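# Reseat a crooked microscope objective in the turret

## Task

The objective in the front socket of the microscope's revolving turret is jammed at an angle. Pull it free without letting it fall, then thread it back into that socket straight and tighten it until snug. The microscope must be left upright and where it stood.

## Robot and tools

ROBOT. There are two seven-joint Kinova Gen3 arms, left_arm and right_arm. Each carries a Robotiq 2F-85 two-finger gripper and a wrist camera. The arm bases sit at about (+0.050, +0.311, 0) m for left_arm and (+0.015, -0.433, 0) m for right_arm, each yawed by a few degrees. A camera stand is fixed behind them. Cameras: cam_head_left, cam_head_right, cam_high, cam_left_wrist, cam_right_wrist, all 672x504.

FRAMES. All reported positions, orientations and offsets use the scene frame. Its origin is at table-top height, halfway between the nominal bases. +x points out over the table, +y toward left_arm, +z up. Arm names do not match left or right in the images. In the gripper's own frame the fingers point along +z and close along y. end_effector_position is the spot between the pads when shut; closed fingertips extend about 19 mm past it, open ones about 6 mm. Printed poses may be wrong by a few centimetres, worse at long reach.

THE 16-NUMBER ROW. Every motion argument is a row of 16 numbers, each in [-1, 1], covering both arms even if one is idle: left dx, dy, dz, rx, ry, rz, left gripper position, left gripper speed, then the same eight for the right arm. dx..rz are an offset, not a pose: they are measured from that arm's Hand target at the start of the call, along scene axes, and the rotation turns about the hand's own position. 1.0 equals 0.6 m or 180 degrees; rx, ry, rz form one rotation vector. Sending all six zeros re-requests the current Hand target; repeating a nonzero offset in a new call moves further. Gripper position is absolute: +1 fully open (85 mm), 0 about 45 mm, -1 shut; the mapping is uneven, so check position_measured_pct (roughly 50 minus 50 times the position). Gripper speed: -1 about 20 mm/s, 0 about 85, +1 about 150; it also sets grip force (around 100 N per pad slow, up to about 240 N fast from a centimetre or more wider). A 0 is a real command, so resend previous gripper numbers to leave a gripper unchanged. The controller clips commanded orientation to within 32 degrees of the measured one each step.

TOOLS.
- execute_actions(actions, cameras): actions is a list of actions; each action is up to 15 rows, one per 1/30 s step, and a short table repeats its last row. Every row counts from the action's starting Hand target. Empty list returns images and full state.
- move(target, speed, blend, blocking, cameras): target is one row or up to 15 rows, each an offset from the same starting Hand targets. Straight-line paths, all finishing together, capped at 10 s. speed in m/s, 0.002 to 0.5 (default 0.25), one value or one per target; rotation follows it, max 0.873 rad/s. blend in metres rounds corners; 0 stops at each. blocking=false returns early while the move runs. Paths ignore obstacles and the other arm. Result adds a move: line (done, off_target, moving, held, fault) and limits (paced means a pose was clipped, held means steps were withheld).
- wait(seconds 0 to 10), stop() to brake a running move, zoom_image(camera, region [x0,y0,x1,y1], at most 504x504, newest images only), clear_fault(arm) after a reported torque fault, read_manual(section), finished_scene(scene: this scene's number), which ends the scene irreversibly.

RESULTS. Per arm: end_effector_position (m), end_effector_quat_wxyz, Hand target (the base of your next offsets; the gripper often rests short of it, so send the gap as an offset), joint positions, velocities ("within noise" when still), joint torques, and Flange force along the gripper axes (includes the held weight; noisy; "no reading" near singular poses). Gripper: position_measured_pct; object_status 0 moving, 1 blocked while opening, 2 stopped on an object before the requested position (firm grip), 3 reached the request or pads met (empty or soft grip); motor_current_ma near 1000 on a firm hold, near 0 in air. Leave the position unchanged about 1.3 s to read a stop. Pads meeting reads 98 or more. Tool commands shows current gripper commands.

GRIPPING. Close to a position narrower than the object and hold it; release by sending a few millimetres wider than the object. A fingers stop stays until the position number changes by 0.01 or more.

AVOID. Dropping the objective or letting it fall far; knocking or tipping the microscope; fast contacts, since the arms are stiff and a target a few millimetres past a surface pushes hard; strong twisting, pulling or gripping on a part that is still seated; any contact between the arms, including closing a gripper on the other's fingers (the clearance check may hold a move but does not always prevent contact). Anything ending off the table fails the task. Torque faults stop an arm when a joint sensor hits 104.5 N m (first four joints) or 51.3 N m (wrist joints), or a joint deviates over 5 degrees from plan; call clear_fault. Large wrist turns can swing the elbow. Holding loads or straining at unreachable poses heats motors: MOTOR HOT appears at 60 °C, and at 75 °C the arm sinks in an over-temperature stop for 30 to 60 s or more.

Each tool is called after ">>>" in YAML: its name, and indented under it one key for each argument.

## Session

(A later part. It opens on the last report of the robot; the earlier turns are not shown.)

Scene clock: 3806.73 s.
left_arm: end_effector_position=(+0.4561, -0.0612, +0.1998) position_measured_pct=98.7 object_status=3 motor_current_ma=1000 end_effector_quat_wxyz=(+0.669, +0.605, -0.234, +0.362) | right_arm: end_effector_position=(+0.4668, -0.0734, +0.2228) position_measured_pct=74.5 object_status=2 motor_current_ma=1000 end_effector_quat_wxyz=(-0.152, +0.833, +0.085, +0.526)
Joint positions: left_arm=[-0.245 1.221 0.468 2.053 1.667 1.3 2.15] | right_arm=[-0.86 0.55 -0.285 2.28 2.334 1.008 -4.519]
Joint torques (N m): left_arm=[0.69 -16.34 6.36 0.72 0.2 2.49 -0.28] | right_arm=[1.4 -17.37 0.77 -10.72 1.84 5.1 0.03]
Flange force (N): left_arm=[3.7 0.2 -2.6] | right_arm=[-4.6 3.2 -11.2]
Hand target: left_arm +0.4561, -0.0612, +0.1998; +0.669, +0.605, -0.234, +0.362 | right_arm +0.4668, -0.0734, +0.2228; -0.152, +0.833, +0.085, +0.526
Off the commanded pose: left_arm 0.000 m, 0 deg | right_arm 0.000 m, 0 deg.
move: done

>>> move:
  target: [0,0,0,0,0,0,-1,0,-0.0003,-0.00032,0.00028,0,0,0,-0.6,-1]
  speed: 0.02
  cameras: ["cam_left_wrist"]

>>> zoom_image:
  camera: "cam_left_wrist"
  region: [284, 293, 314, 323]

>>> zoom_image:
  camera: "cam_left_wrist"
  region: [376, 293, 406, 323]

Scene clock: 3814.70 s.
left_arm: end_effector_position=(+0.4561, -0.0612, +0.1998) position_measured_pct=98.7 object_status=3 motor_current_ma=1000 end_effector_quat_wxyz=(+0.669, +0.605, -0.234, +0.362) | right_arm: end_effector_position=(+0.4666, -0.0736, +0.2230) position_measured_pct=74.5 object_status=2 motor_current_ma=1000 end_effector_quat_wxyz=(-0.152, +0.833, +0.085, +0.526)
Joint positions: left_arm=[-0.245 1.221 0.468 2.053 1.667 1.3 2.15] | right_arm=[-0.86 0.549 -0.285 2.28 2.333 1.008 -4.519]
Joint torques (N m): left_arm=[0.72 -16.42 6.35 0.64 0.26 2.49 -0.32] | right_arm=[1.36 -18.91 0.96 -10.82 1.85 5.78 0.03]
Flange force (N): left_arm=[3.7 0.2 -2.9] | right_arm=[-6.3 3.0 -8.0]
Hand target: left_arm +0.4561, -0.0612, +0.1998; +0.669, +0.605, -0.234, +0.362 | right_arm +0.4666, -0.0736, +0.2230; -0.152, +0.833, +0.085, +0.526
Off the commanded pose: left_arm 0.000 m, 0 deg | right_arm 0.000 m, 0 deg.
move: done
Images, in order (width x height): cam_left_wrist 672x504.

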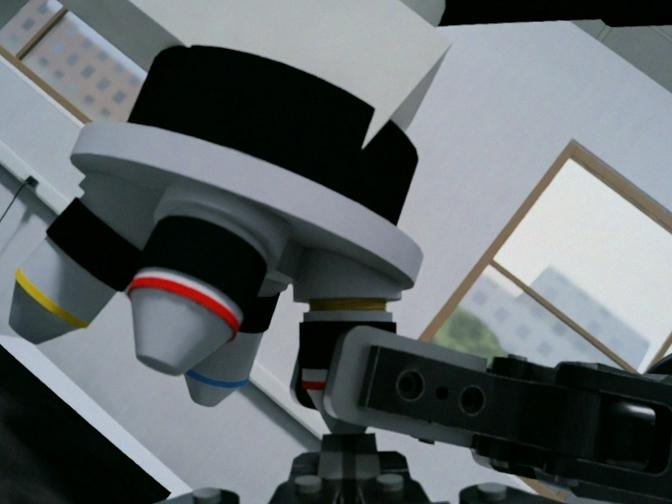

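Scaled by 16.800.

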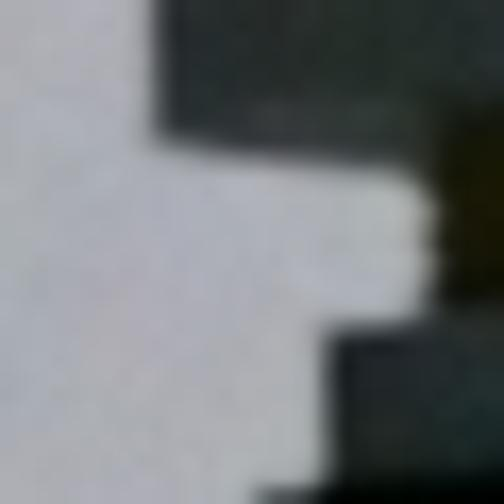

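Scaled by 16.800.

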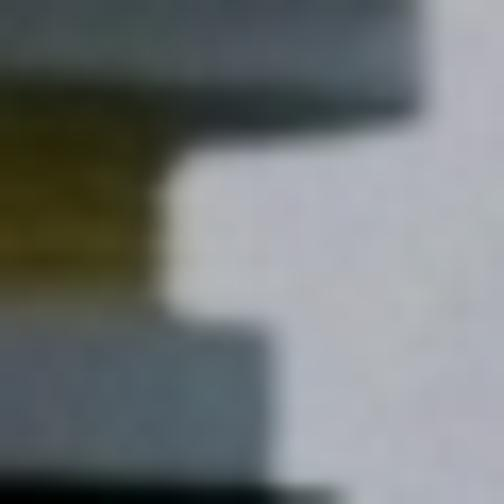

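>>> move:
  target:
    - [0,0,0,0,0,0,-1,0,0.00123,-0.00275,-0.00077,0.04265,0.00413,0.05107,-0.6,-1]
    - [0,0,0,0,0,0,-1,0,0.0029,-0.00498,-0.00203,0.08885,0.00861,0.10639,-0.6,-1]
    - [0,0,0,0,0,0,-1,0,0.0052,-0.00682,-0.00378,0.14216,0.01378,0.17022,-0.6,-1]
  speed: 0.15
  blend: 0.002
  cameras: ["cam_left_wrist","cam_right_wrist"]

>>> zoom_image:
  camera: "cam_left_wrist"
  region: [284, 290, 314, 320]

>>> zoom_image:
  camera: "cam_left_wrist"
  region: [376, 290, 406, 320]

Scene clock: 3888.70 s.
left_arm: end_effector_position=(+0.4561, -0.0612, +0.1998) position_measured_pct=98.7 object_status=3 motor_current_ma=1000 end_effector_quat_wxyz=(+0.669, +0.605, -0.234, +0.362) | right_arm: end_effector_position=(+0.4697, -0.0777, +0.2208) position_measured_pct=74.5 object_status=2 motor_current_ma=1000 end_effector_quat_wxyz=(-0.464, +0.738, +0.180, +0.455)
Joint positions: left_arm=[-0.245 1.221 0.468 2.053 1.667 1.3 2.15] | right_arm=[-0.145 0.815 -0.395 2.305 3.775 1.194 -5.074]
Joint torques (N m): left_arm=[0.8 -16.39 6.36 0.65 0.24 2.46 -0.25] | right_arm=[2.29 -19.86 -4.4 -8.22 -0.18 6.56 0]
Flange force (N): left_arm=[3.6 0.3 -3.0] | right_arm=[-8.3 -2.7 -3.0]
Hand target: left_arm +0.4561, -0.0612, +0.1998; +0.669, +0.605, -0.234, +0.362 | right_arm +0.4697, -0.0777, +0.2207; -0.464, +0.738, +0.180, +0.455
Off the commanded pose: left_arm 0.000 m, 0 deg | right_arm 0.000 m, 0 deg.
move: done
Images, in order (width x height): cam_left_wrist 672x504, cam_right_wrist 672x504.

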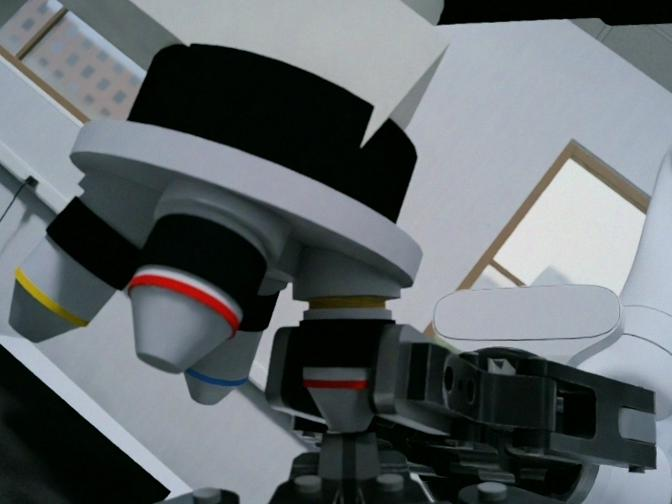

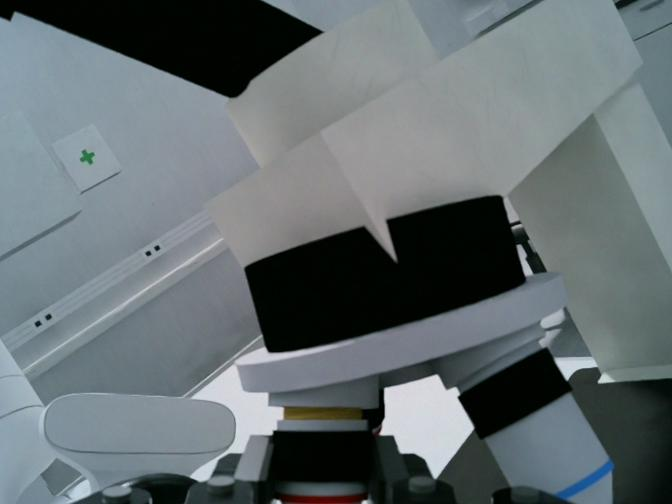

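Scaled by 16.800.

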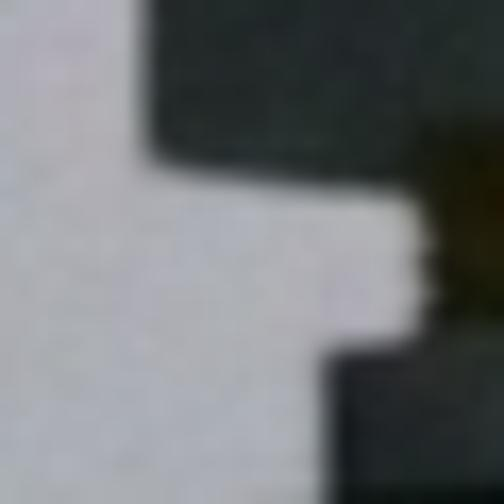

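Scaled by 16.800.

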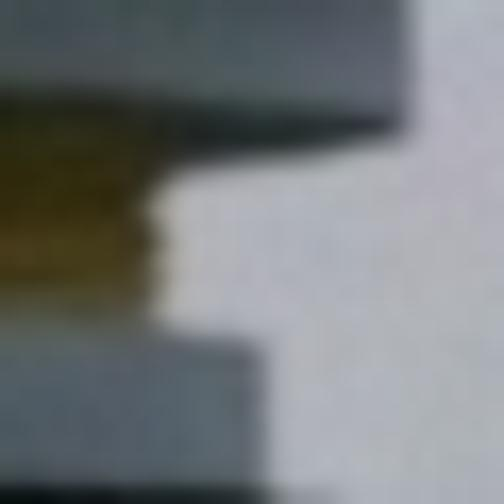

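>>> move:
  target: [0.00203,0.00019,0.00243,0,0,0,-1,0,0,0,0,0,0,0,-0.6,-1]
  speed: 0.02

Scene clock: 3920.90 s.
left_arm: end_effector_position=(+0.4573, -0.0611, +0.2012) position_measured_pct=98.7 object_status=3 motor_current_ma=1000 end_effector_quat_wxyz=(+0.669, +0.605, -0.234, +0.362) | right_arm: end_effector_position=(+0.4698, -0.0777, +0.2207) position_measured_pct=74.5 object_status=2 motor_current_ma=1000 end_effector_quat_wxyz=(-0.464, +0.738, +0.180, +0.455)
Joint positions: left_arm=[-0.246 1.217 0.469 2.05 1.667 1.299 2.156] | right_arm=[-0.145 0.815 -0.395 2.305 3.775 1.194 -5.074]
Joint torques (N m): left_arm=[-1.72 -18.92 8.37 -1.79 1.92 4.71 -0.23] | right_arm=[0.54 -16.94 -4.23 -3.83 0.95 4.37 0.04]
Flange force (N): left_arm=[-5.3 0.7 -4.4] | right_arm=[-0.6 -1.3 1.2]
Hand target: left_arm +0.4573, -0.0611, +0.2013; +0.669, +0.605, -0.234, +0.362 | right_arm +0.4697, -0.0777, +0.2207; -0.464, +0.738, +0.180, +0.455
Off the commanded pose: left_arm 0.000 m, 0 deg | right_arm 0.000 m, 0 deg.
move: done

>>> move:
  target:
    - [0,0,0,0,0,0,-1,0,0,0,0,0,0,0,-0.33,-1]
    - [-0.00032,0,0.00027,0,0,0,-1,0,-0.00192,0.00242,0.00145,-0.05331,-0.00517,-0.06383,-0.33,-1]
    - [-0.00032,0,0.00027,0,0,0,-1,0,-0.00343,0.00463,0.00255,-0.09951,-0.00964,-0.11916,-0.33,-1]
    - [-0.00032,0,0.00027,0,0,0,-1,0,-0.00442,0.00698,0.0032,-0.14216,-0.01378,-0.17022,-0.6,-1]
    - [-0.00032,0,0.00027,0,0,0,-1,0,-0.00518,0.00662,0.00387,-0.14216,-0.01378,-0.17022,-0.6,-1]
    - [-0.00032,0,0.00027,0,0,0,-1,0,-0.00387,0.0042,0.00297,-0.09951,-0.00964,-0.11916,-0.6,-1]
    - [-0.00032,0,0.00027,0,0,0,-1,0,-0.00222,0.00198,0.00172,-0.05331,-0.00517,-0.06383,-0.6,-1]
    - [-0.00032,0,0.00027,0,0,0,-1,0,0.00005,0.00015,-0.00005,0,0,0,-0.6,-1]
  speed: [0.05,0.2,0.2,0.2,0.05,0.15,0.15,0.15]
  blend: [0,0.002,0.002,0,0,0.002,0.002,0]
  cameras: ["cam_left_wrist","cam_right_wrist"]

>>> zoom_image:
  camera: "cam_left_wrist"
  region: [284, 293, 314, 323]

>>> zoom_image:
  camera: "cam_left_wrist"
  region: [376, 293, 406, 323]

Scene clock: 3955.57 s.
left_arm: end_effector_position=(+0.4571, -0.0611, +0.2015) position_measured_pct=98.7 object_status=3 motor_current_ma=1000 end_effector_quat_wxyz=(+0.669, +0.605, -0.234, +0.362) | right_arm: end_effector_position=(+0.4697, -0.0776, +0.2207) position_measured_pct=74.5 object_status=2 motor_current_ma=1000 end_effector_quat_wxyz=(-0.464, +0.738, +0.180, +0.455)
Joint positions: left_arm=[-0.246 1.217 0.469 2.051 1.667 1.299 2.155] | right_arm=[-0.15 0.814 -0.389 2.305 3.776 1.197 -5.078]
Joint torques (N m): left_arm=[-0.43 -18.18 8.12 -0.82 1.2 4.03 -0.25] | right_arm=[0.3 -18.47 -5.15 -5.5 1.04 5.51 0.09]
Flange force (N): left_arm=[-2.3 0.0 -4.7] | right_arm=[-3.3 -0.3 -0.7]
Hand target: left_arm +0.4571, -0.0611, +0.2015; +0.669, +0.605, -0.234, +0.362 | right_arm +0.4697, -0.0776, +0.2207; -0.464, +0.738, +0.180, +0.455
Off the commanded pose: left_arm 0.000 m, 0 deg | right_arm 0.000 m, 0 deg.
move: done
Images, in order (width x height): cam_left_wrist 672x504, cam_right_wrist 672x504.

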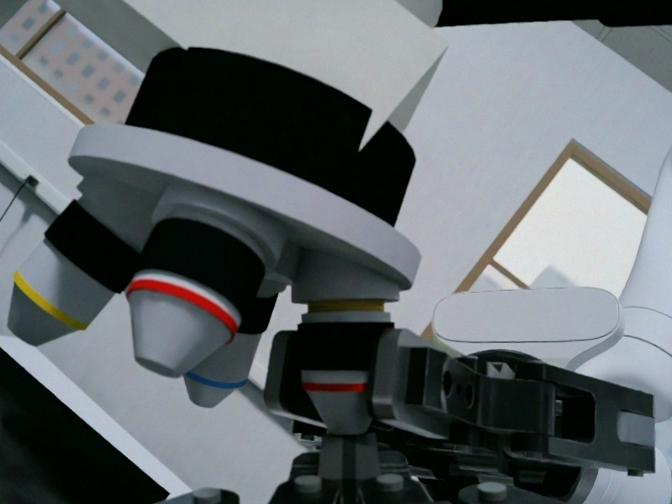

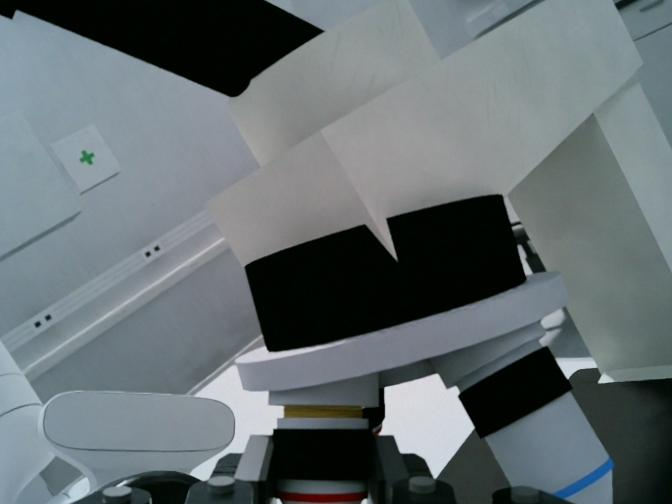

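Scaled by 16.800.

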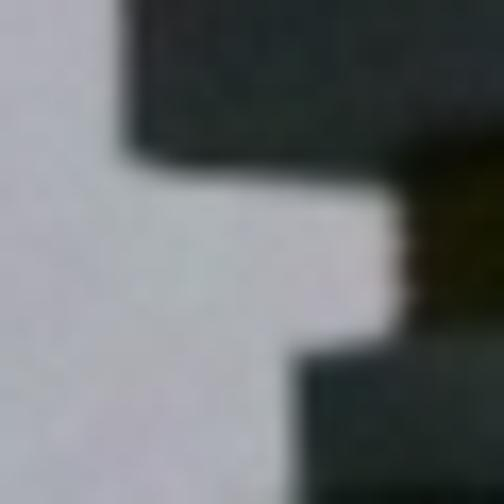

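Scaled by 16.800.

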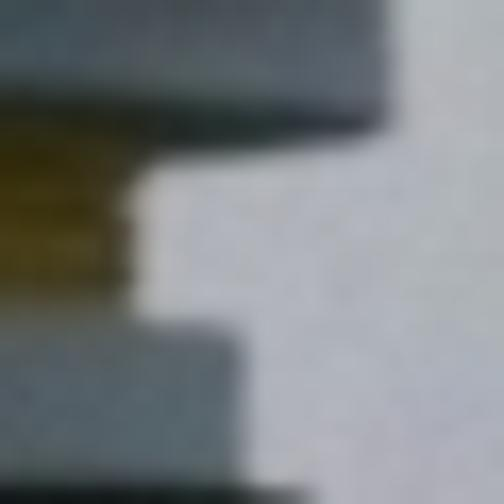

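>>> move:
  target:
    - [0.00016,0.00002,0.00019,0,0,0,-1,0,0,0,0,0,0,0,-0.33,-1]
    - [0.00029,0.00002,0.00008,0,0,0,-1,0,-0.00197,0.00227,0.0015,-0.05331,-0.00517,-0.06383,-0.33,-1]
    - [0.00029,0.00002,0.00008,0,0,0,-1,0,-0.00348,0.00448,0.0026,-0.09951,-0.00964,-0.11916,-0.33,-1]
    - [0.00029,0.00002,0.00008,0,0,0,-1,0,-0.00443,0.00672,0.00323,-0.14216,-0.01378,-0.17022,-0.6,-1]
    - [0.00029,0.00002,0.00008,0,0,0,-1,0,-0.00498,0.00637,0.00373,-0.14216,-0.01378,-0.17022,-0.6,-1]
    - [0.00029,0.00002,0.00008,0,0,0,-1,0,-0.00368,0.00402,0.00283,-0.09951,-0.00964,-0.11916,-0.6,-1]
    - [0.00029,0.00002,0.00008,0,0,0,-1,0,-0.00202,0.00187,0.00155,-0.05331,-0.00517,-0.06383,-0.6,-1]
    - [0.00029,0.00002,0.00008,0,0,0,-1,0,0.00023,0.0001,-0.00022,0,0,0,-0.6,-1]
  speed: [0.05,0.2,0.2,0.2,0.05,0.15,0.15,0.15]
  blend: [0,0.002,0.002,0,0,0.002,0.002,0]
  cameras: ["cam_left_wrist","cam_right_wrist"]

>>> zoom_image:
  camera: "cam_left_wrist"
  region: [284, 293, 314, 323]

>>> zoom_image:
  camera: "cam_left_wrist"
  region: [376, 293, 406, 323]

Scene clock: 3987.90 s.
left_arm: end_effector_position=(+0.4573, -0.0611, +0.2015) position_measured_pct=98.7 object_status=3 motor_current_ma=1000 end_effector_quat_wxyz=(+0.669, +0.605, -0.234, +0.362) | right_arm: end_effector_position=(+0.4699, -0.0775, +0.2206) position_measured_pct=74.5 object_status=2 motor_current_ma=1000 end_effector_quat_wxyz=(-0.464, +0.738, +0.180, +0.455)
Joint positions: left_arm=[-0.246 1.217 0.469 2.051 1.667 1.299 2.156] | right_arm=[-0.154 0.813 -0.383 2.304 3.777 1.199 -5.082]
Joint torques (N m): left_arm=[-0.18 -17.94 7.81 -0.52 1.04 3.81 -0.26] | right_arm=[0.56 -18.1 -4.57 -6.14 0.57 5.26 0.09]
Flange force (N): left_arm=[-1.3 -0.2 -4.4] | right_arm=[-3.4 -1.7 -3.0]
Hand target: left_arm +0.4573, -0.0611, +0.2015; +0.669, +0.605, -0.234, +0.362 | right_arm +0.4699, -0.0775, +0.2206; -0.464, +0.738, +0.180, +0.455
Off the commanded pose: left_arm 0.000 m, 0 deg | right_arm 0.000 m, 0 deg.
move: done
Images, in order (width x height): cam_left_wrist 672x504, cam_right_wrist 672x504.

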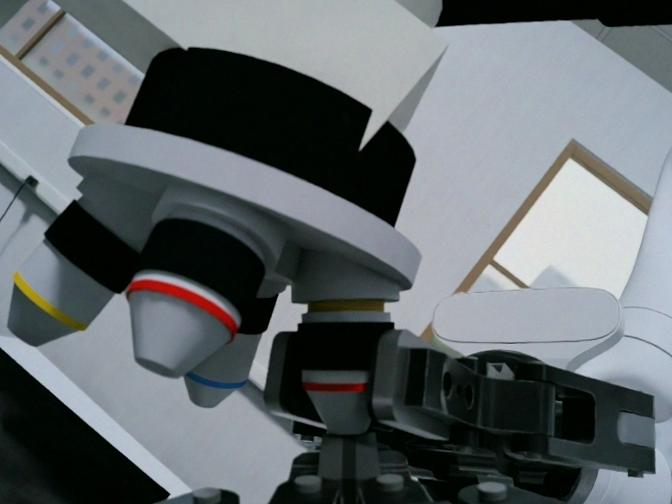

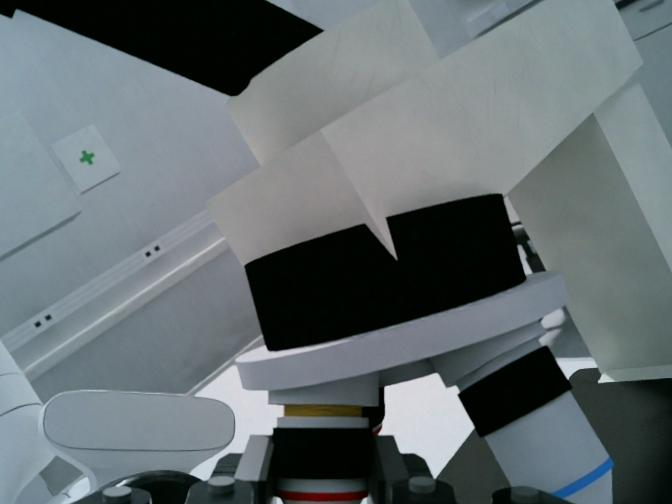

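Scaled by 16.800.

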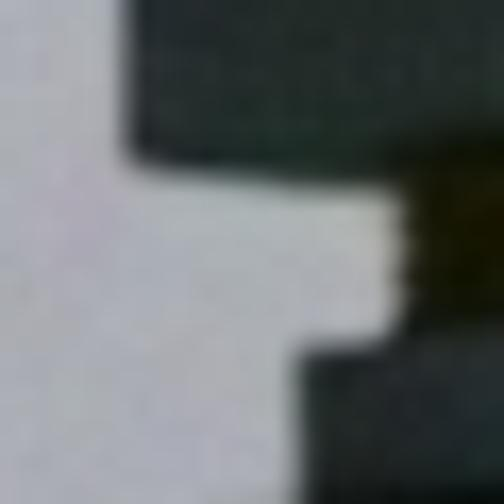

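Scaled by 16.800.

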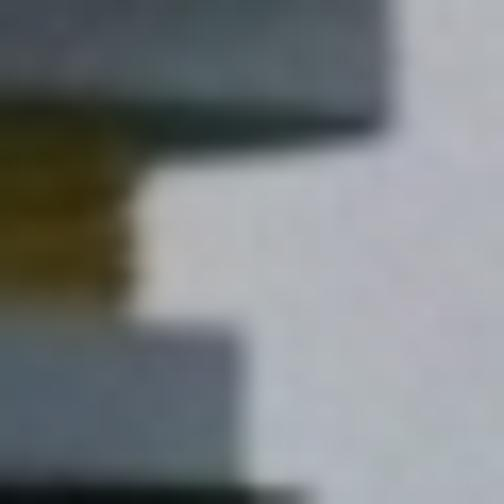

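>>> move:
  target:
    - [0,0,0,0,0,0,-1,0,0,0,0,0,0,0,-0.33,-1]
    - [0,0,0,0,0,0,-1,0,-0.0022,0.00217,0.00172,-0.05331,-0.00517,-0.06383,-0.33,-1]
    - [0,0,0,0,0,0,-1,0,-0.00372,0.00438,0.00282,-0.09951,-0.00964,-0.11916,-0.33,-1]
    - [0,0,0,0,0,0,-1,0,-0.00467,0.00662,0.00345,-0.14216,-0.01378,-0.17022,-0.6,-1]
    - [0,0,0,0,0,0,-1,0,-0.00522,0.00627,0.00395,-0.14216,-0.01378,-0.17022,-0.6,-1]
    - [0,0,0,0,0,0,-1,0,-0.00392,0.00392,0.00305,-0.09951,-0.00964,-0.11916,-0.6,-1]
    - [0,0,0,0,0,0,-1,0,-0.00225,0.00177,0.00177,-0.05331,-0.00517,-0.06383,-0.6,-1]
    - [0,0,0,0,0,0,-1,0,0,0,0,0,0,0,-0.6,-1]
  speed: [0.05,0.2,0.2,0.2,0.05,0.15,0.15,0.15]
  blend: [0,0.002,0.002,0,0,0.002,0.002,0]
  cameras: ["cam_left_wrist","cam_right_wrist"]

>>> zoom_image:
  camera: "cam_left_wrist"
  region: [284, 293, 314, 323]

>>> zoom_image:
  camera: "cam_left_wrist"
  region: [376, 293, 406, 323]

Scene clock: 4010.53 s.
left_arm: end_effector_position=(+0.4573, -0.0611, +0.2015) position_measured_pct=98.7 object_status=3 motor_current_ma=1000 end_effector_quat_wxyz=(+0.669, +0.605, -0.234, +0.362) | right_arm: end_effector_position=(+0.4698, -0.0775, +0.2206) position_measured_pct=74.5 object_status=2 motor_current_ma=1000 end_effector_quat_wxyz=(-0.464, +0.738, +0.180, +0.455)
Joint positions: left_arm=[-0.246 1.217 0.469 2.051 1.667 1.299 2.156] | right_arm=[-0.159 0.812 -0.377 2.305 3.778 1.202 -5.085]
Joint torques (N m): left_arm=[-0.33 -17.75 7.58 -0.46 0.99 3.64 -0.24] | right_arm=[0.55 -17.81 -4.4 -6.23 0.5 5.12 0.14]
Flange force (N): left_arm=[-1.0 0.0 -3.8] | right_arm=[-2.8 -2.4 -3.6]
Hand target: left_arm +0.4573, -0.0611, +0.2015; +0.669, +0.605, -0.234, +0.362 | right_arm +0.4699, -0.0776, +0.2205; -0.464, +0.738, +0.180, +0.455
Off the commanded pose: left_arm 0.000 m, 0 deg | right_arm 0.000 m, 0 deg.
move: done
Images, in order (width x height): cam_left_wrist 672x504, cam_right_wrist 672x504.

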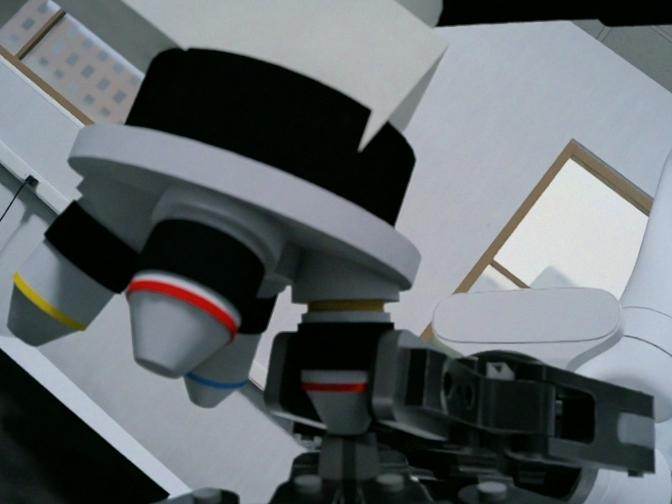

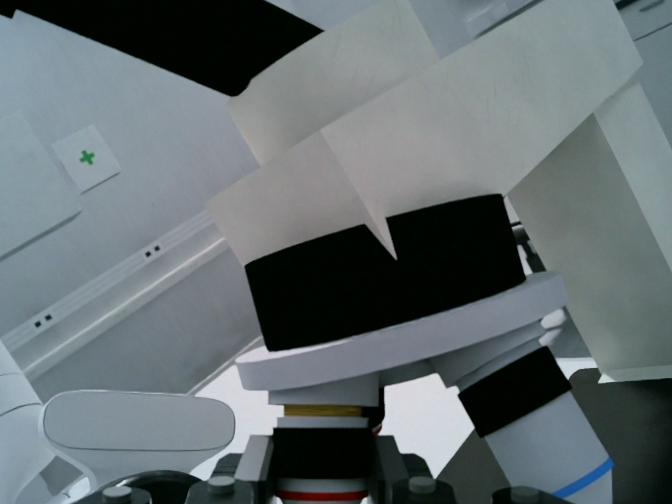

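Scaled by 16.800.

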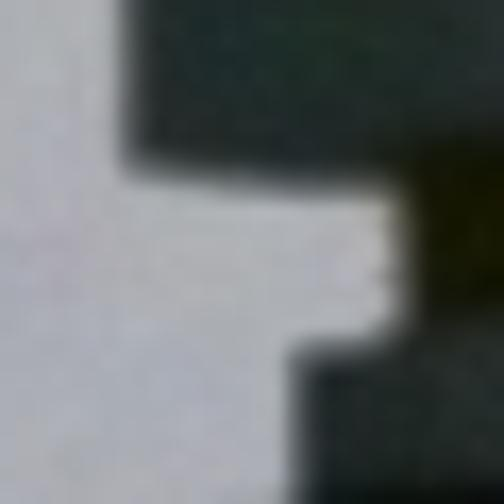

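Scaled by 16.800.

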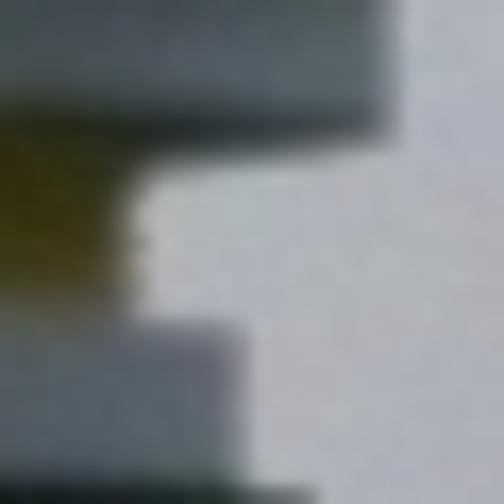

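>>> move:
  target:
    - [0.00016,0.00002,0.00019,0,0,0,-1,0,0,0,0,0,0,0,-0.33,-1]
    - [0.00016,0.00002,0.00019,0,0,0,-1,0,-0.0022,0.00217,0.00172,-0.05331,-0.00517,-0.06383,-0.33,-1]
    - [0.00016,0.00002,0.00019,0,0,0,-1,0,-0.00372,0.00438,0.00282,-0.09951,-0.00964,-0.11916,-0.33,-1]
    - [0.00016,0.00002,0.00019,0,0,0,-1,0,-0.00467,0.00662,0.00345,-0.14216,-0.01378,-0.17022,-0.6,-1]
    - [0.00016,0.00002,0.00019,0,0,0,-1,0,-0.00522,0.00627,0.00395,-0.14216,-0.01378,-0.17022,-0.6,-1]
    - [0.00016,0.00002,0.00019,0,0,0,-1,0,-0.00392,0.00392,0.00305,-0.09951,-0.00964,-0.11916,-0.6,-1]
    - [0.00016,0.00002,0.00019,0,0,0,-1,0,-0.00225,0.00177,0.00177,-0.05331,-0.00517,-0.06383,-0.6,-1]
    - [0.00016,0.00002,0.00019,0,0,0,-1,0,0,0,0,0,0,0,-0.6,-1]
  speed: [0.05,0.2,0.2,0.2,0.05,0.15,0.15,0.15]
  blend: [0,0.002,0.002,0,0,0.002,0.002,0]
  cameras: ["cam_left_wrist","cam_right_wrist"]

>>> zoom_image:
  camera: "cam_left_wrist"
  region: [284, 293, 314, 323]

>>> zoom_image:
  camera: "cam_left_wrist"
  region: [376, 293, 406, 323]

Scene clock: 4030.50 s.
left_arm: end_effector_position=(+0.4574, -0.0610, +0.2016) position_measured_pct=98.7 object_status=3 motor_current_ma=1000 end_effector_quat_wxyz=(+0.669, +0.605, -0.234, +0.362) | right_arm: end_effector_position=(+0.4698, -0.0775, +0.2206) position_measured_pct=74.5 object_status=2 motor_current_ma=1000 end_effector_quat_wxyz=(-0.464, +0.738, +0.180, +0.455)
Joint positions: left_arm=[-0.246 1.216 0.47 2.051 1.667 1.299 2.156] | right_arm=[-0.163 0.811 -0.371 2.305 3.778 1.205 -5.089]
Joint torques (N m): left_arm=[-0.51 -17.88 7.76 -0.64 1.12 3.85 -0.22] | right_arm=[0.46 -17.71 -4.43 -5.92 0.49 4.88 0.14]
Flange force (N): left_arm=[-1.6 0.1 -3.9] | right_arm=[-2.7 -1.9 -3.4]
Hand target: left_arm +0.4574, -0.0611, +0.2016; +0.669, +0.605, -0.234, +0.362 | right_arm +0.4698, -0.0775, +0.2206; -0.464, +0.738, +0.180, +0.455
Off the commanded pose: left_arm 0.000 m, 0 deg | right_arm 0.000 m, 0 deg.
move: done
Images, in order (width x height): cam_left_wrist 672x504, cam_right_wrist 672x504.

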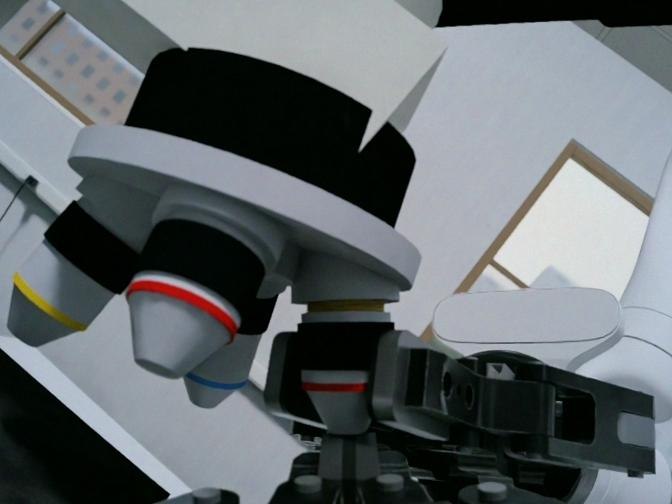

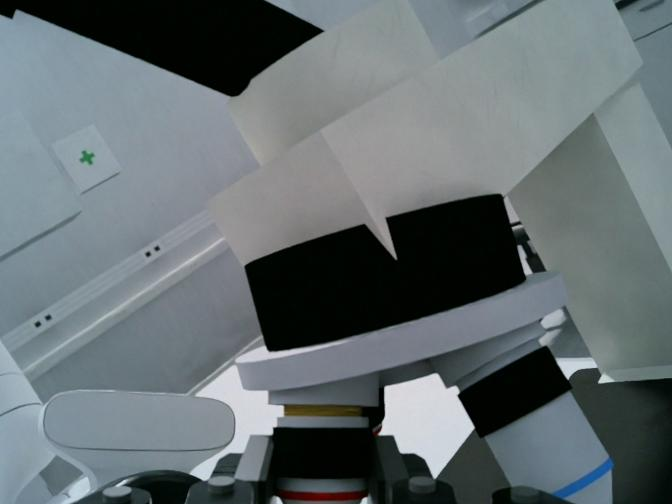

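Scaled by 16.800.

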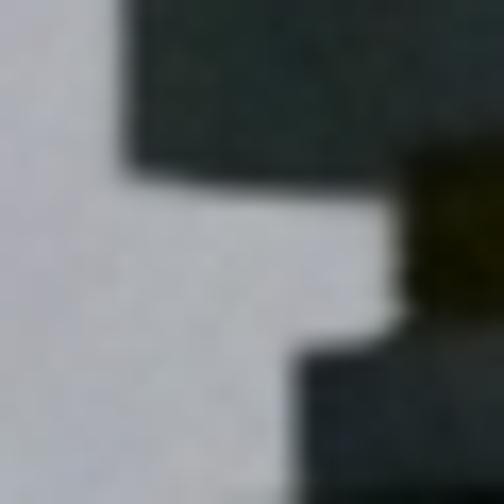

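Scaled by 16.800.

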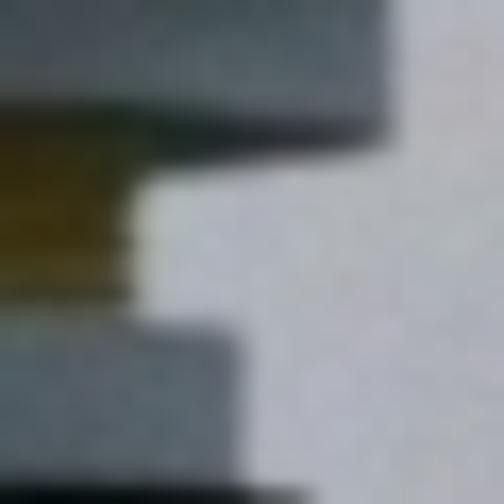

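>>> move:
  target:
    - [0.00011,0.00001,0.00013,0,0,0,-1,0,0,0,0,0,0,0,-0.33,-1]
    - [0.00011,0.00001,0.00013,0,0,0,-1,0,-0.0022,0.00217,0.00172,-0.05331,-0.00517,-0.06383,-0.33,-1]
    - [0.00011,0.00001,0.00013,0,0,0,-1,0,-0.00372,0.00438,0.00282,-0.09951,-0.00964,-0.11916,-0.33,-1]
    - [0.00011,0.00001,0.00013,0,0,0,-1,0,-0.00467,0.00662,0.00345,-0.14216,-0.01378,-0.17022,-0.6,-1]
    - [0.00011,0.00001,0.00013,0,0,0,-1,0,-0.00522,0.00627,0.00395,-0.14216,-0.01378,-0.17022,-0.6,-1]
    - [0.00011,0.00001,0.00013,0,0,0,-1,0,-0.00389,0.00392,0.00308,-0.09951,-0.00964,-0.11916,-0.6,-1]
    - [0.00011,0.00001,0.00013,0,0,0,-1,0,-0.00219,0.00177,0.00184,-0.05331,-0.00517,-0.06383,-0.6,-1]
    - [0.00011,0.00001,0.00013,0,0,0,-1,0,0.00009,0.00001,0.0001,0,0,0,-0.6,-1]
  speed: [0.05,0.2,0.2,0.2,0.05,0.15,0.15,0.15]
  blend: [0,0.002,0.002,0,0,0.002,0.002,0]
  cameras: ["cam_left_wrist"]

>>> zoom_image:
  camera: "cam_left_wrist"
  region: [284, 293, 314, 323]

>>> zoom_image:
  camera: "cam_left_wrist"
  region: [376, 293, 406, 323]

Scene clock: 4055.43 s.
left_arm: end_effector_position=(+0.4575, -0.0610, +0.2017) position_measured_pct=98.7 object_status=3 motor_current_ma=1000 end_effector_quat_wxyz=(+0.669, +0.605, -0.234, +0.362) | right_arm: end_effector_position=(+0.4699, -0.0775, +0.2206) position_measured_pct=74.5 object_status=2 motor_current_ma=1000 end_effector_quat_wxyz=(-0.464, +0.738, +0.180, +0.455)
Joint positions: left_arm=[-0.246 1.216 0.47 2.05 1.667 1.299 2.157] | right_arm=[-0.167 0.81 -0.365 2.305 3.779 1.208 -5.092]
Joint torques (N m): left_arm=[-0.17 -17.71 7.69 -0.53 0.94 3.64 -0.2] | right_arm=[0.42 -17.93 -4.49 -6.31 0.52 5.07 0.12]
Flange force (N): left_arm=[-1.0 0.4 -4.2] | right_arm=[-3.3 -2.2 -4.0]
Hand target: left_arm +0.4575, -0.0611, +0.2017; +0.669, +0.605, -0.234, +0.362 | right_arm +0.4699, -0.0775, +0.2206; -0.464, +0.738, +0.180, +0.455
Off the commanded pose: left_arm 0.000 m, 0 deg | right_arm 0.000 m, 0 deg.
move: done
Images, in order (width x height): cam_left_wrist 672x504.

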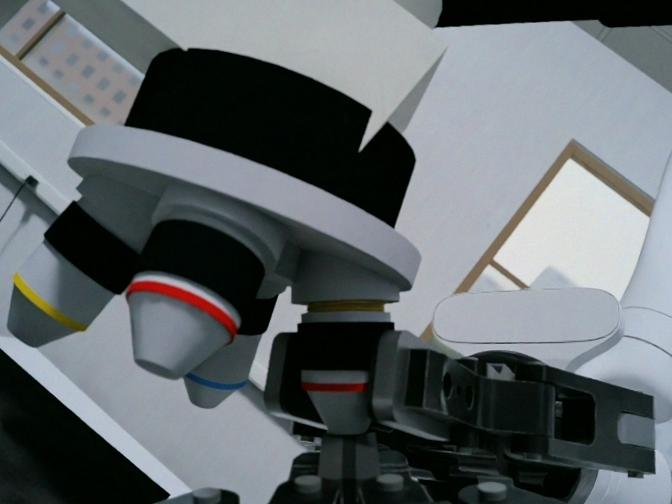

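Scaled by 16.800.

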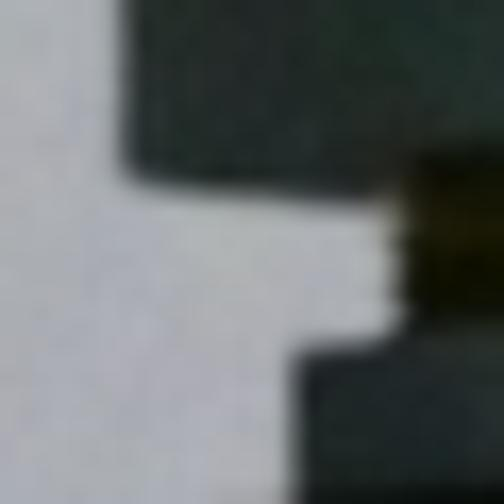

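Scaled by 16.800.

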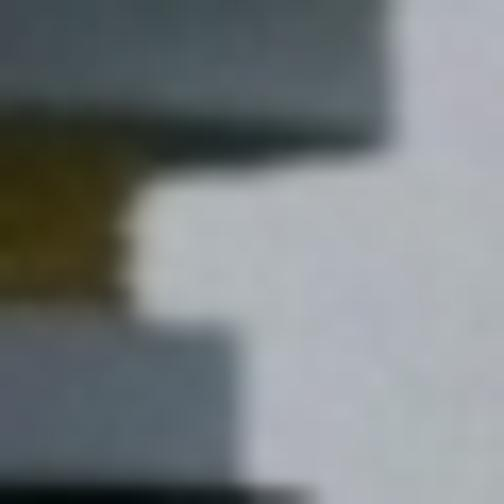

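>>> move:
  target:
    - [-0.0016,-0.00015,-0.00192,0,0,0,-1,0,0,0,0,0,0,0,-0.6,-1]
    - [-0.0016,-0.00015,-0.00192,0,0,0,-1,0,-0.00128,-0.00012,-0.00153,0,0,0,-0.6,-1]
  speed: 0.02
  cameras: ["cam_left_wrist"]

>>> zoom_image:
  camera: "cam_left_wrist"
  region: [284, 286, 314, 316]

>>> zoom_image:
  camera: "cam_left_wrist"
  region: [376, 286, 406, 316]

Scene clock: 4065.13 s.
left_arm: end_effector_position=(+0.4565, -0.0612, +0.2005) position_measured_pct=98.7 object_status=3 motor_current_ma=1000 end_effector_quat_wxyz=(+0.669, +0.605, -0.234, +0.362) | right_arm: end_effector_position=(+0.4692, -0.0776, +0.2197) position_measured_pct=74.5 object_status=2 motor_current_ma=1000 end_effector_quat_wxyz=(-0.464, +0.738, +0.180, +0.455)
Joint positions: left_arm=[-0.246 1.219 0.469 2.052 1.667 1.299 2.152] | right_arm=[-0.168 0.813 -0.365 2.307 3.778 1.211 -5.089]
Joint torques (N m): left_arm=[-0.04 -17.19 7.02 -0.21 0.77 3.23 -0.22] | right_arm=[1.45 -16.95 -3.19 -7.01 -0.46 4.55 0]
Flange force (N): left_arm=[0.6 0.8 -3.4] | right_arm=[-3.2 -5.3 -6.5]
Hand target: left_arm +0.4565, -0.0611, +0.2005; +0.669, +0.605, -0.234, +0.362 | right_arm +0.4691, -0.0776, +0.2197; -0.464, +0.738, +0.180, +0.455
Off the commanded pose: left_arm 0.000 m, 0 deg | right_arm 0.000 m, 0 deg.
move: done
Images, in order (width x height): cam_left_wrist 672x504.

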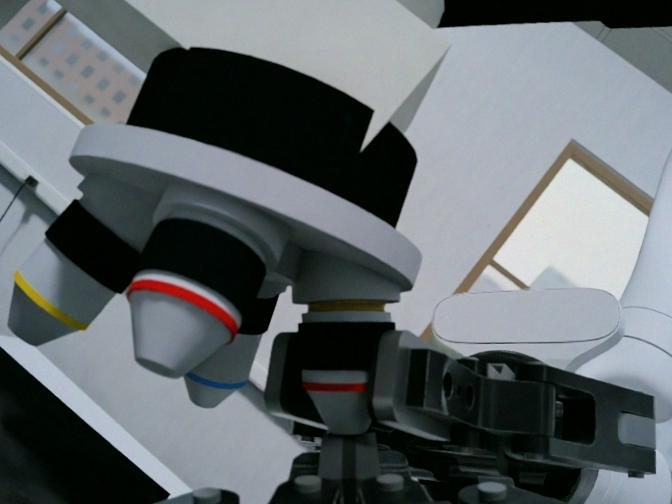

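Scaled by 16.800.

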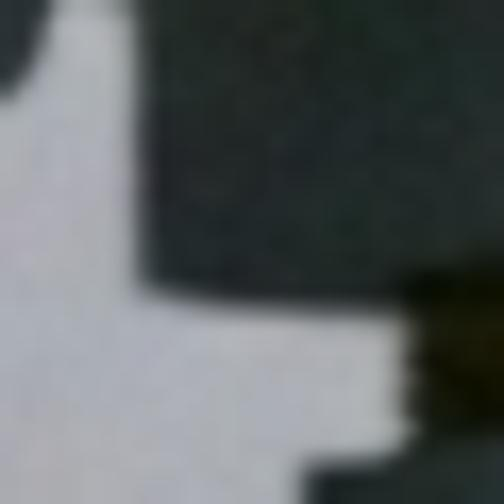

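Scaled by 16.800.

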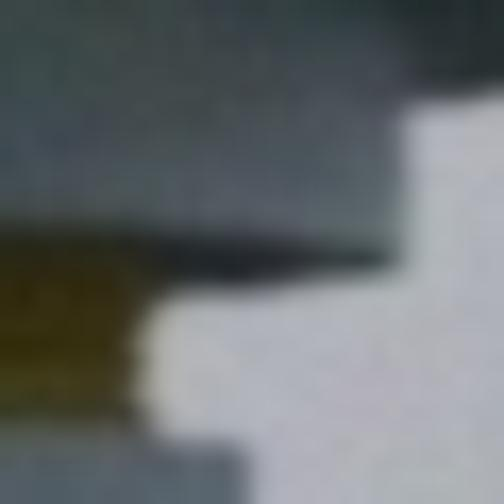

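>>> move:
  target:
    - [-0.0021,-0.0002,-0.00255,0,0,0,-1,0,0,0,0,0,0,0,-0.6,-1]
    - [-0.0021,-0.0002,-0.00255,0,0,0,-1,0,-0.00053,-0.00005,-0.00064,0,0,0,-0.6,-1]
  speed: 0.02
  cameras: ["cam_left_wrist"]

>>> zoom_image:
  camera: "cam_left_wrist"
  region: [284, 283, 314, 313]

>>> zoom_image:
  camera: "cam_left_wrist"
  region: [376, 283, 406, 313]

Scene clock: 4082.00 s.
left_arm: end_effector_position=(+0.4553, -0.0613, +0.1990) position_measured_pct=98.7 object_status=3 motor_current_ma=1000 end_effector_quat_wxyz=(+0.669, +0.605, -0.234, +0.362) | right_arm: end_effector_position=(+0.4689, -0.0777, +0.2194) position_measured_pct=74.5 object_status=2 motor_current_ma=1000 end_effector_quat_wxyz=(-0.464, +0.738, +0.180, +0.455)
Joint positions: left_arm=[-0.245 1.224 0.468 2.054 1.667 1.3 2.146] | right_arm=[-0.168 0.814 -0.365 2.308 3.778 1.213 -5.087]
Joint torques (N m): left_arm=[0.84 -16.41 6.41 0.78 0.13 2.46 -0.26] | right_arm=[0.91 -16.31 -3.3 -6.16 -0.23 4.04 0.01]
Flange force (N): left_arm=[3.6 0.1 -2.9] | right_arm=[-1.5 -4.7 -6.3]
Hand target: left_arm +0.4553, -0.0613, +0.1990; +0.669, +0.605, -0.234, +0.362 | right_arm +0.4688, -0.0776, +0.2193; -0.464, +0.738, +0.180, +0.455
Off the commanded pose: left_arm 0.000 m, 0 deg | right_arm 0.000 m, 0 deg.
move: done
Images, in order (width x height): cam_left_wrist 672x504.

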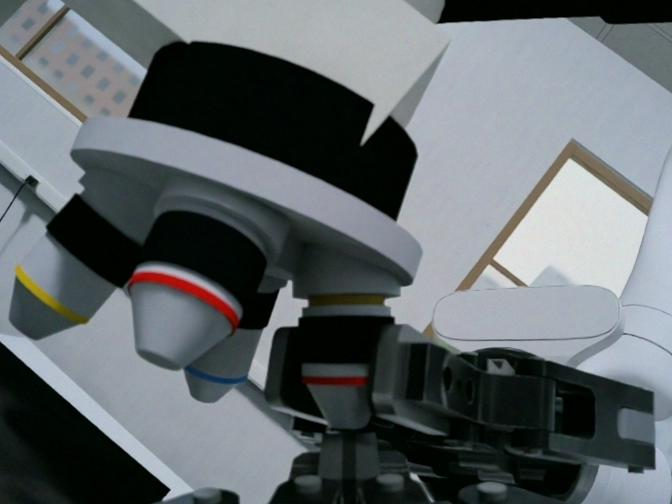

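Scaled by 16.800.

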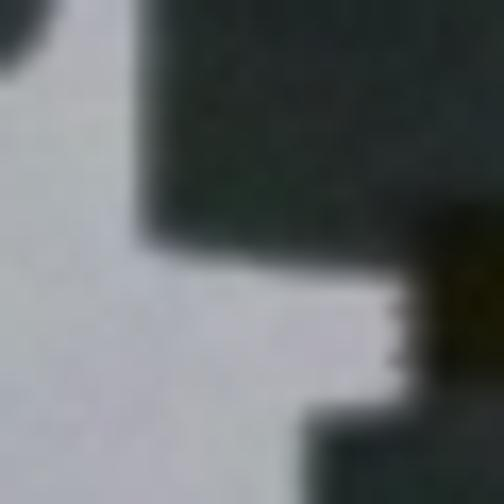

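Scaled by 16.800.

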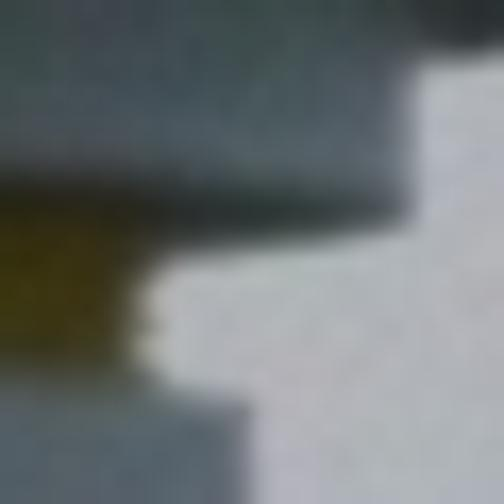

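>>> move:
  target: [0,0,0,0,0,0,-1,0,-0.00064,-0.00006,-0.00077,0,0,0,-0.6,-1]
  speed: 0.02
  cameras: ["cam_left_wrist"]

>>> zoom_image:
  camera: "cam_left_wrist"
  region: [284, 283, 314, 313]

>>> zoom_image:
  camera: "cam_left_wrist"
  region: [376, 283, 406, 313]

Scene clock: 4091.83 s.
left_arm: end_effector_position=(+0.4553, -0.0613, +0.1990) position_measured_pct=98.7 object_status=3 motor_current_ma=1000 end_effector_quat_wxyz=(+0.669, +0.605, -0.234, +0.362) | right_arm: end_effector_position=(+0.4684, -0.0777, +0.2189) position_measured_pct=74.5 object_status=2 motor_current_ma=1000 end_effector_quat_wxyz=(-0.464, +0.738, +0.180, +0.455)
Joint positions: left_arm=[-0.245 1.224 0.468 2.054 1.667 1.3 2.146] | right_arm=[-0.169 0.815 -0.365 2.309 3.777 1.215 -5.085]
Joint torques (N m): left_arm=[0.8 -16.34 6.36 0.72 0.16 2.43 -0.19] | right_arm=[-0.14 -13.52 -2.85 -2.21 0.69 2.17 0.01]
Flange force (N): left_arm=[3.4 0.5 -2.8] | right_arm=[5.5 -4.4 -1.6]
Hand target: left_arm +0.4553, -0.0613, +0.1990; +0.669, +0.605, -0.234, +0.362 | right_arm +0.4684, -0.0777, +0.2189; -0.464, +0.738, +0.180, +0.455
Off the commanded pose: left_arm 0.000 m, 0 deg | right_arm 0.000 m, 0 deg.
move: done
Images, in order (width x height): cam_left_wrist 672x504.

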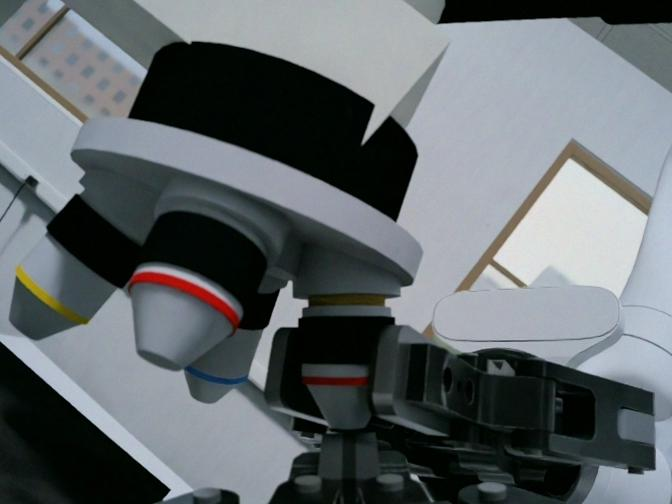

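Scaled by 16.800.

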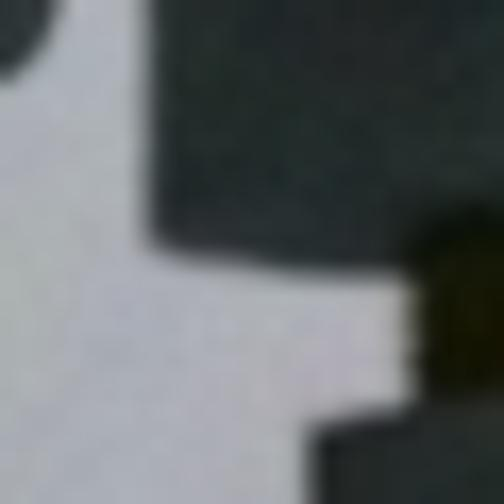

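Scaled by 16.800.

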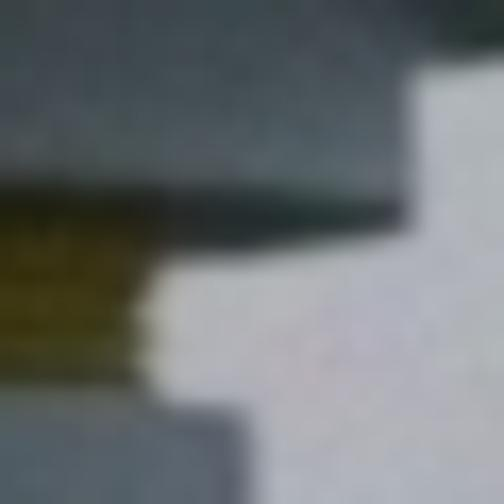

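>>> move:
  target: [0.0014,0.00013,0.00167,0,0,0,-1,0,0.0001,0.00015,0.00045,0,0,0,-0.6,-1]
  speed: 0.02

Scene clock: 4110.60 s.
left_arm: end_effector_position=(+0.4561, -0.0612, +0.2000) position_measured_pct=98.7 object_status=3 motor_current_ma=1000 end_effector_quat_wxyz=(+0.669, +0.605, -0.234, +0.362) | right_arm: end_effector_position=(+0.4685, -0.0776, +0.2191) position_measured_pct=74.5 object_status=2 motor_current_ma=1000 end_effector_quat_wxyz=(-0.464, +0.738, +0.180, +0.455)
Joint positions: left_arm=[-0.245 1.221 0.468 2.053 1.667 1.3 2.15] | right_arm=[-0.169 0.815 -0.365 2.309 3.777 1.214 -5.086]
Joint torques (N m): left_arm=[0.75 -16.43 6.31 0.64 0.22 2.43 -0.24] | right_arm=[-0.22 -14.88 -3.57 -3.33 0.73 3 0]
Flange force (N): left_arm=[3.4 0.4 -2.8] | right_arm=[2.8 -3.2 -2.5]
Hand target: left_arm +0.4561, -0.0612, +0.2000; +0.669, +0.605, -0.234, +0.362 | right_arm +0.4685, -0.0776, +0.2191; -0.464, +0.738, +0.180, +0.455
Off the commanded pose: left_arm 0.000 m, 0 deg | right_arm 0.000 m, 0 deg.
move: done

>>> move:
  target: [0.00107,0.0001,0.00128,0,0,0,-1,0,0,0,0,0,0,0,-0.6,-1]
  speed: 0.02

Scene clock: 4115.43 s.
left_arm: end_effector_position=(+0.4567, -0.0611, +0.2008) position_measured_pct=98.7 object_status=3 motor_current_ma=1000 end_effector_quat_wxyz=(+0.669, +0.605, -0.234, +0.362) | right_arm: end_effector_position=(+0.4685, -0.0776, +0.2191) position_measured_pct=74.5 object_status=2 motor_current_ma=1000 end_effector_quat_wxyz=(-0.464, +0.738, +0.180, +0.455)
Joint positions: left_arm=[-0.246 1.219 0.469 2.052 1.667 1.299 2.153] | right_arm=[-0.169 0.815 -0.365 2.309 3.777 1.214 -5.086]
Joint torques (N m): left_arm=[-2.09 -18.77 8.06 -2.33 2.41 4.52 -0.19] | right_arm=[-1.02 -13.82 -3.71 -2.21 1.09 2.29 0.01]
Flange force (N): left_arm=[-5.6 2.3 -5.0] | right_arm=[5.4 -2.8 -2.4]
Hand target: left_arm +0.4567, -0.0611, +0.2008; +0.669, +0.605, -0.234, +0.362 | right_arm +0.4685, -0.0776, +0.2191; -0.464, +0.738, +0.180, +0.455
Off the commanded pose: left_arm 0.000 m, 0 deg | right_arm 0.000 m, 0 deg.
move: done

>>> move:
  target: [-0.00043,-0.00004,-0.00051,0,0,0,-1,0,0.00021,0.00002,0.00026,0,0,0,-0.6,-1]
  speed: 0.02

Scene clock: 4120.50 s.
left_arm: end_effector_position=(+0.4565, -0.0611, +0.2005) position_measured_pct=98.7 object_status=3 motor_current_ma=1000 end_effector_quat_wxyz=(+0.669, +0.605, -0.234, +0.362) | right_arm: end_effector_position=(+0.4686, -0.0776, +0.2193) position_measured_pct=74.5 object_status=2 motor_current_ma=1000 end_effector_quat_wxyz=(-0.464, +0.738, +0.180, +0.455)
Joint positions: left_arm=[-0.246 1.22 0.469 2.052 1.667 1.299 2.152] | right_arm=[-0.169 0.814 -0.365 2.308 3.777 1.213 -5.087]
Joint torques (N m): left_arm=[-0.84 -17.65 7.23 -1.02 1.53 3.56 -0.2] | right_arm=[-0.4 -15.04 -3.71 -3.91 0.67 3.17 0.04]
Flange force (N): left_arm=[-1.5 1.6 -4.2] | right_arm=[2.5 -3.2 -4.0]
Hand target: left_arm +0.4565, -0.0612, +0.2005; +0.669, +0.605, -0.234, +0.362 | right_arm +0.4686, -0.0776, +0.2193; -0.464, +0.738, +0.180, +0.455
Off the commanded pose: left_arm 0.000 m, 0 deg | right_arm 0.000 m, 0 deg.
move: done


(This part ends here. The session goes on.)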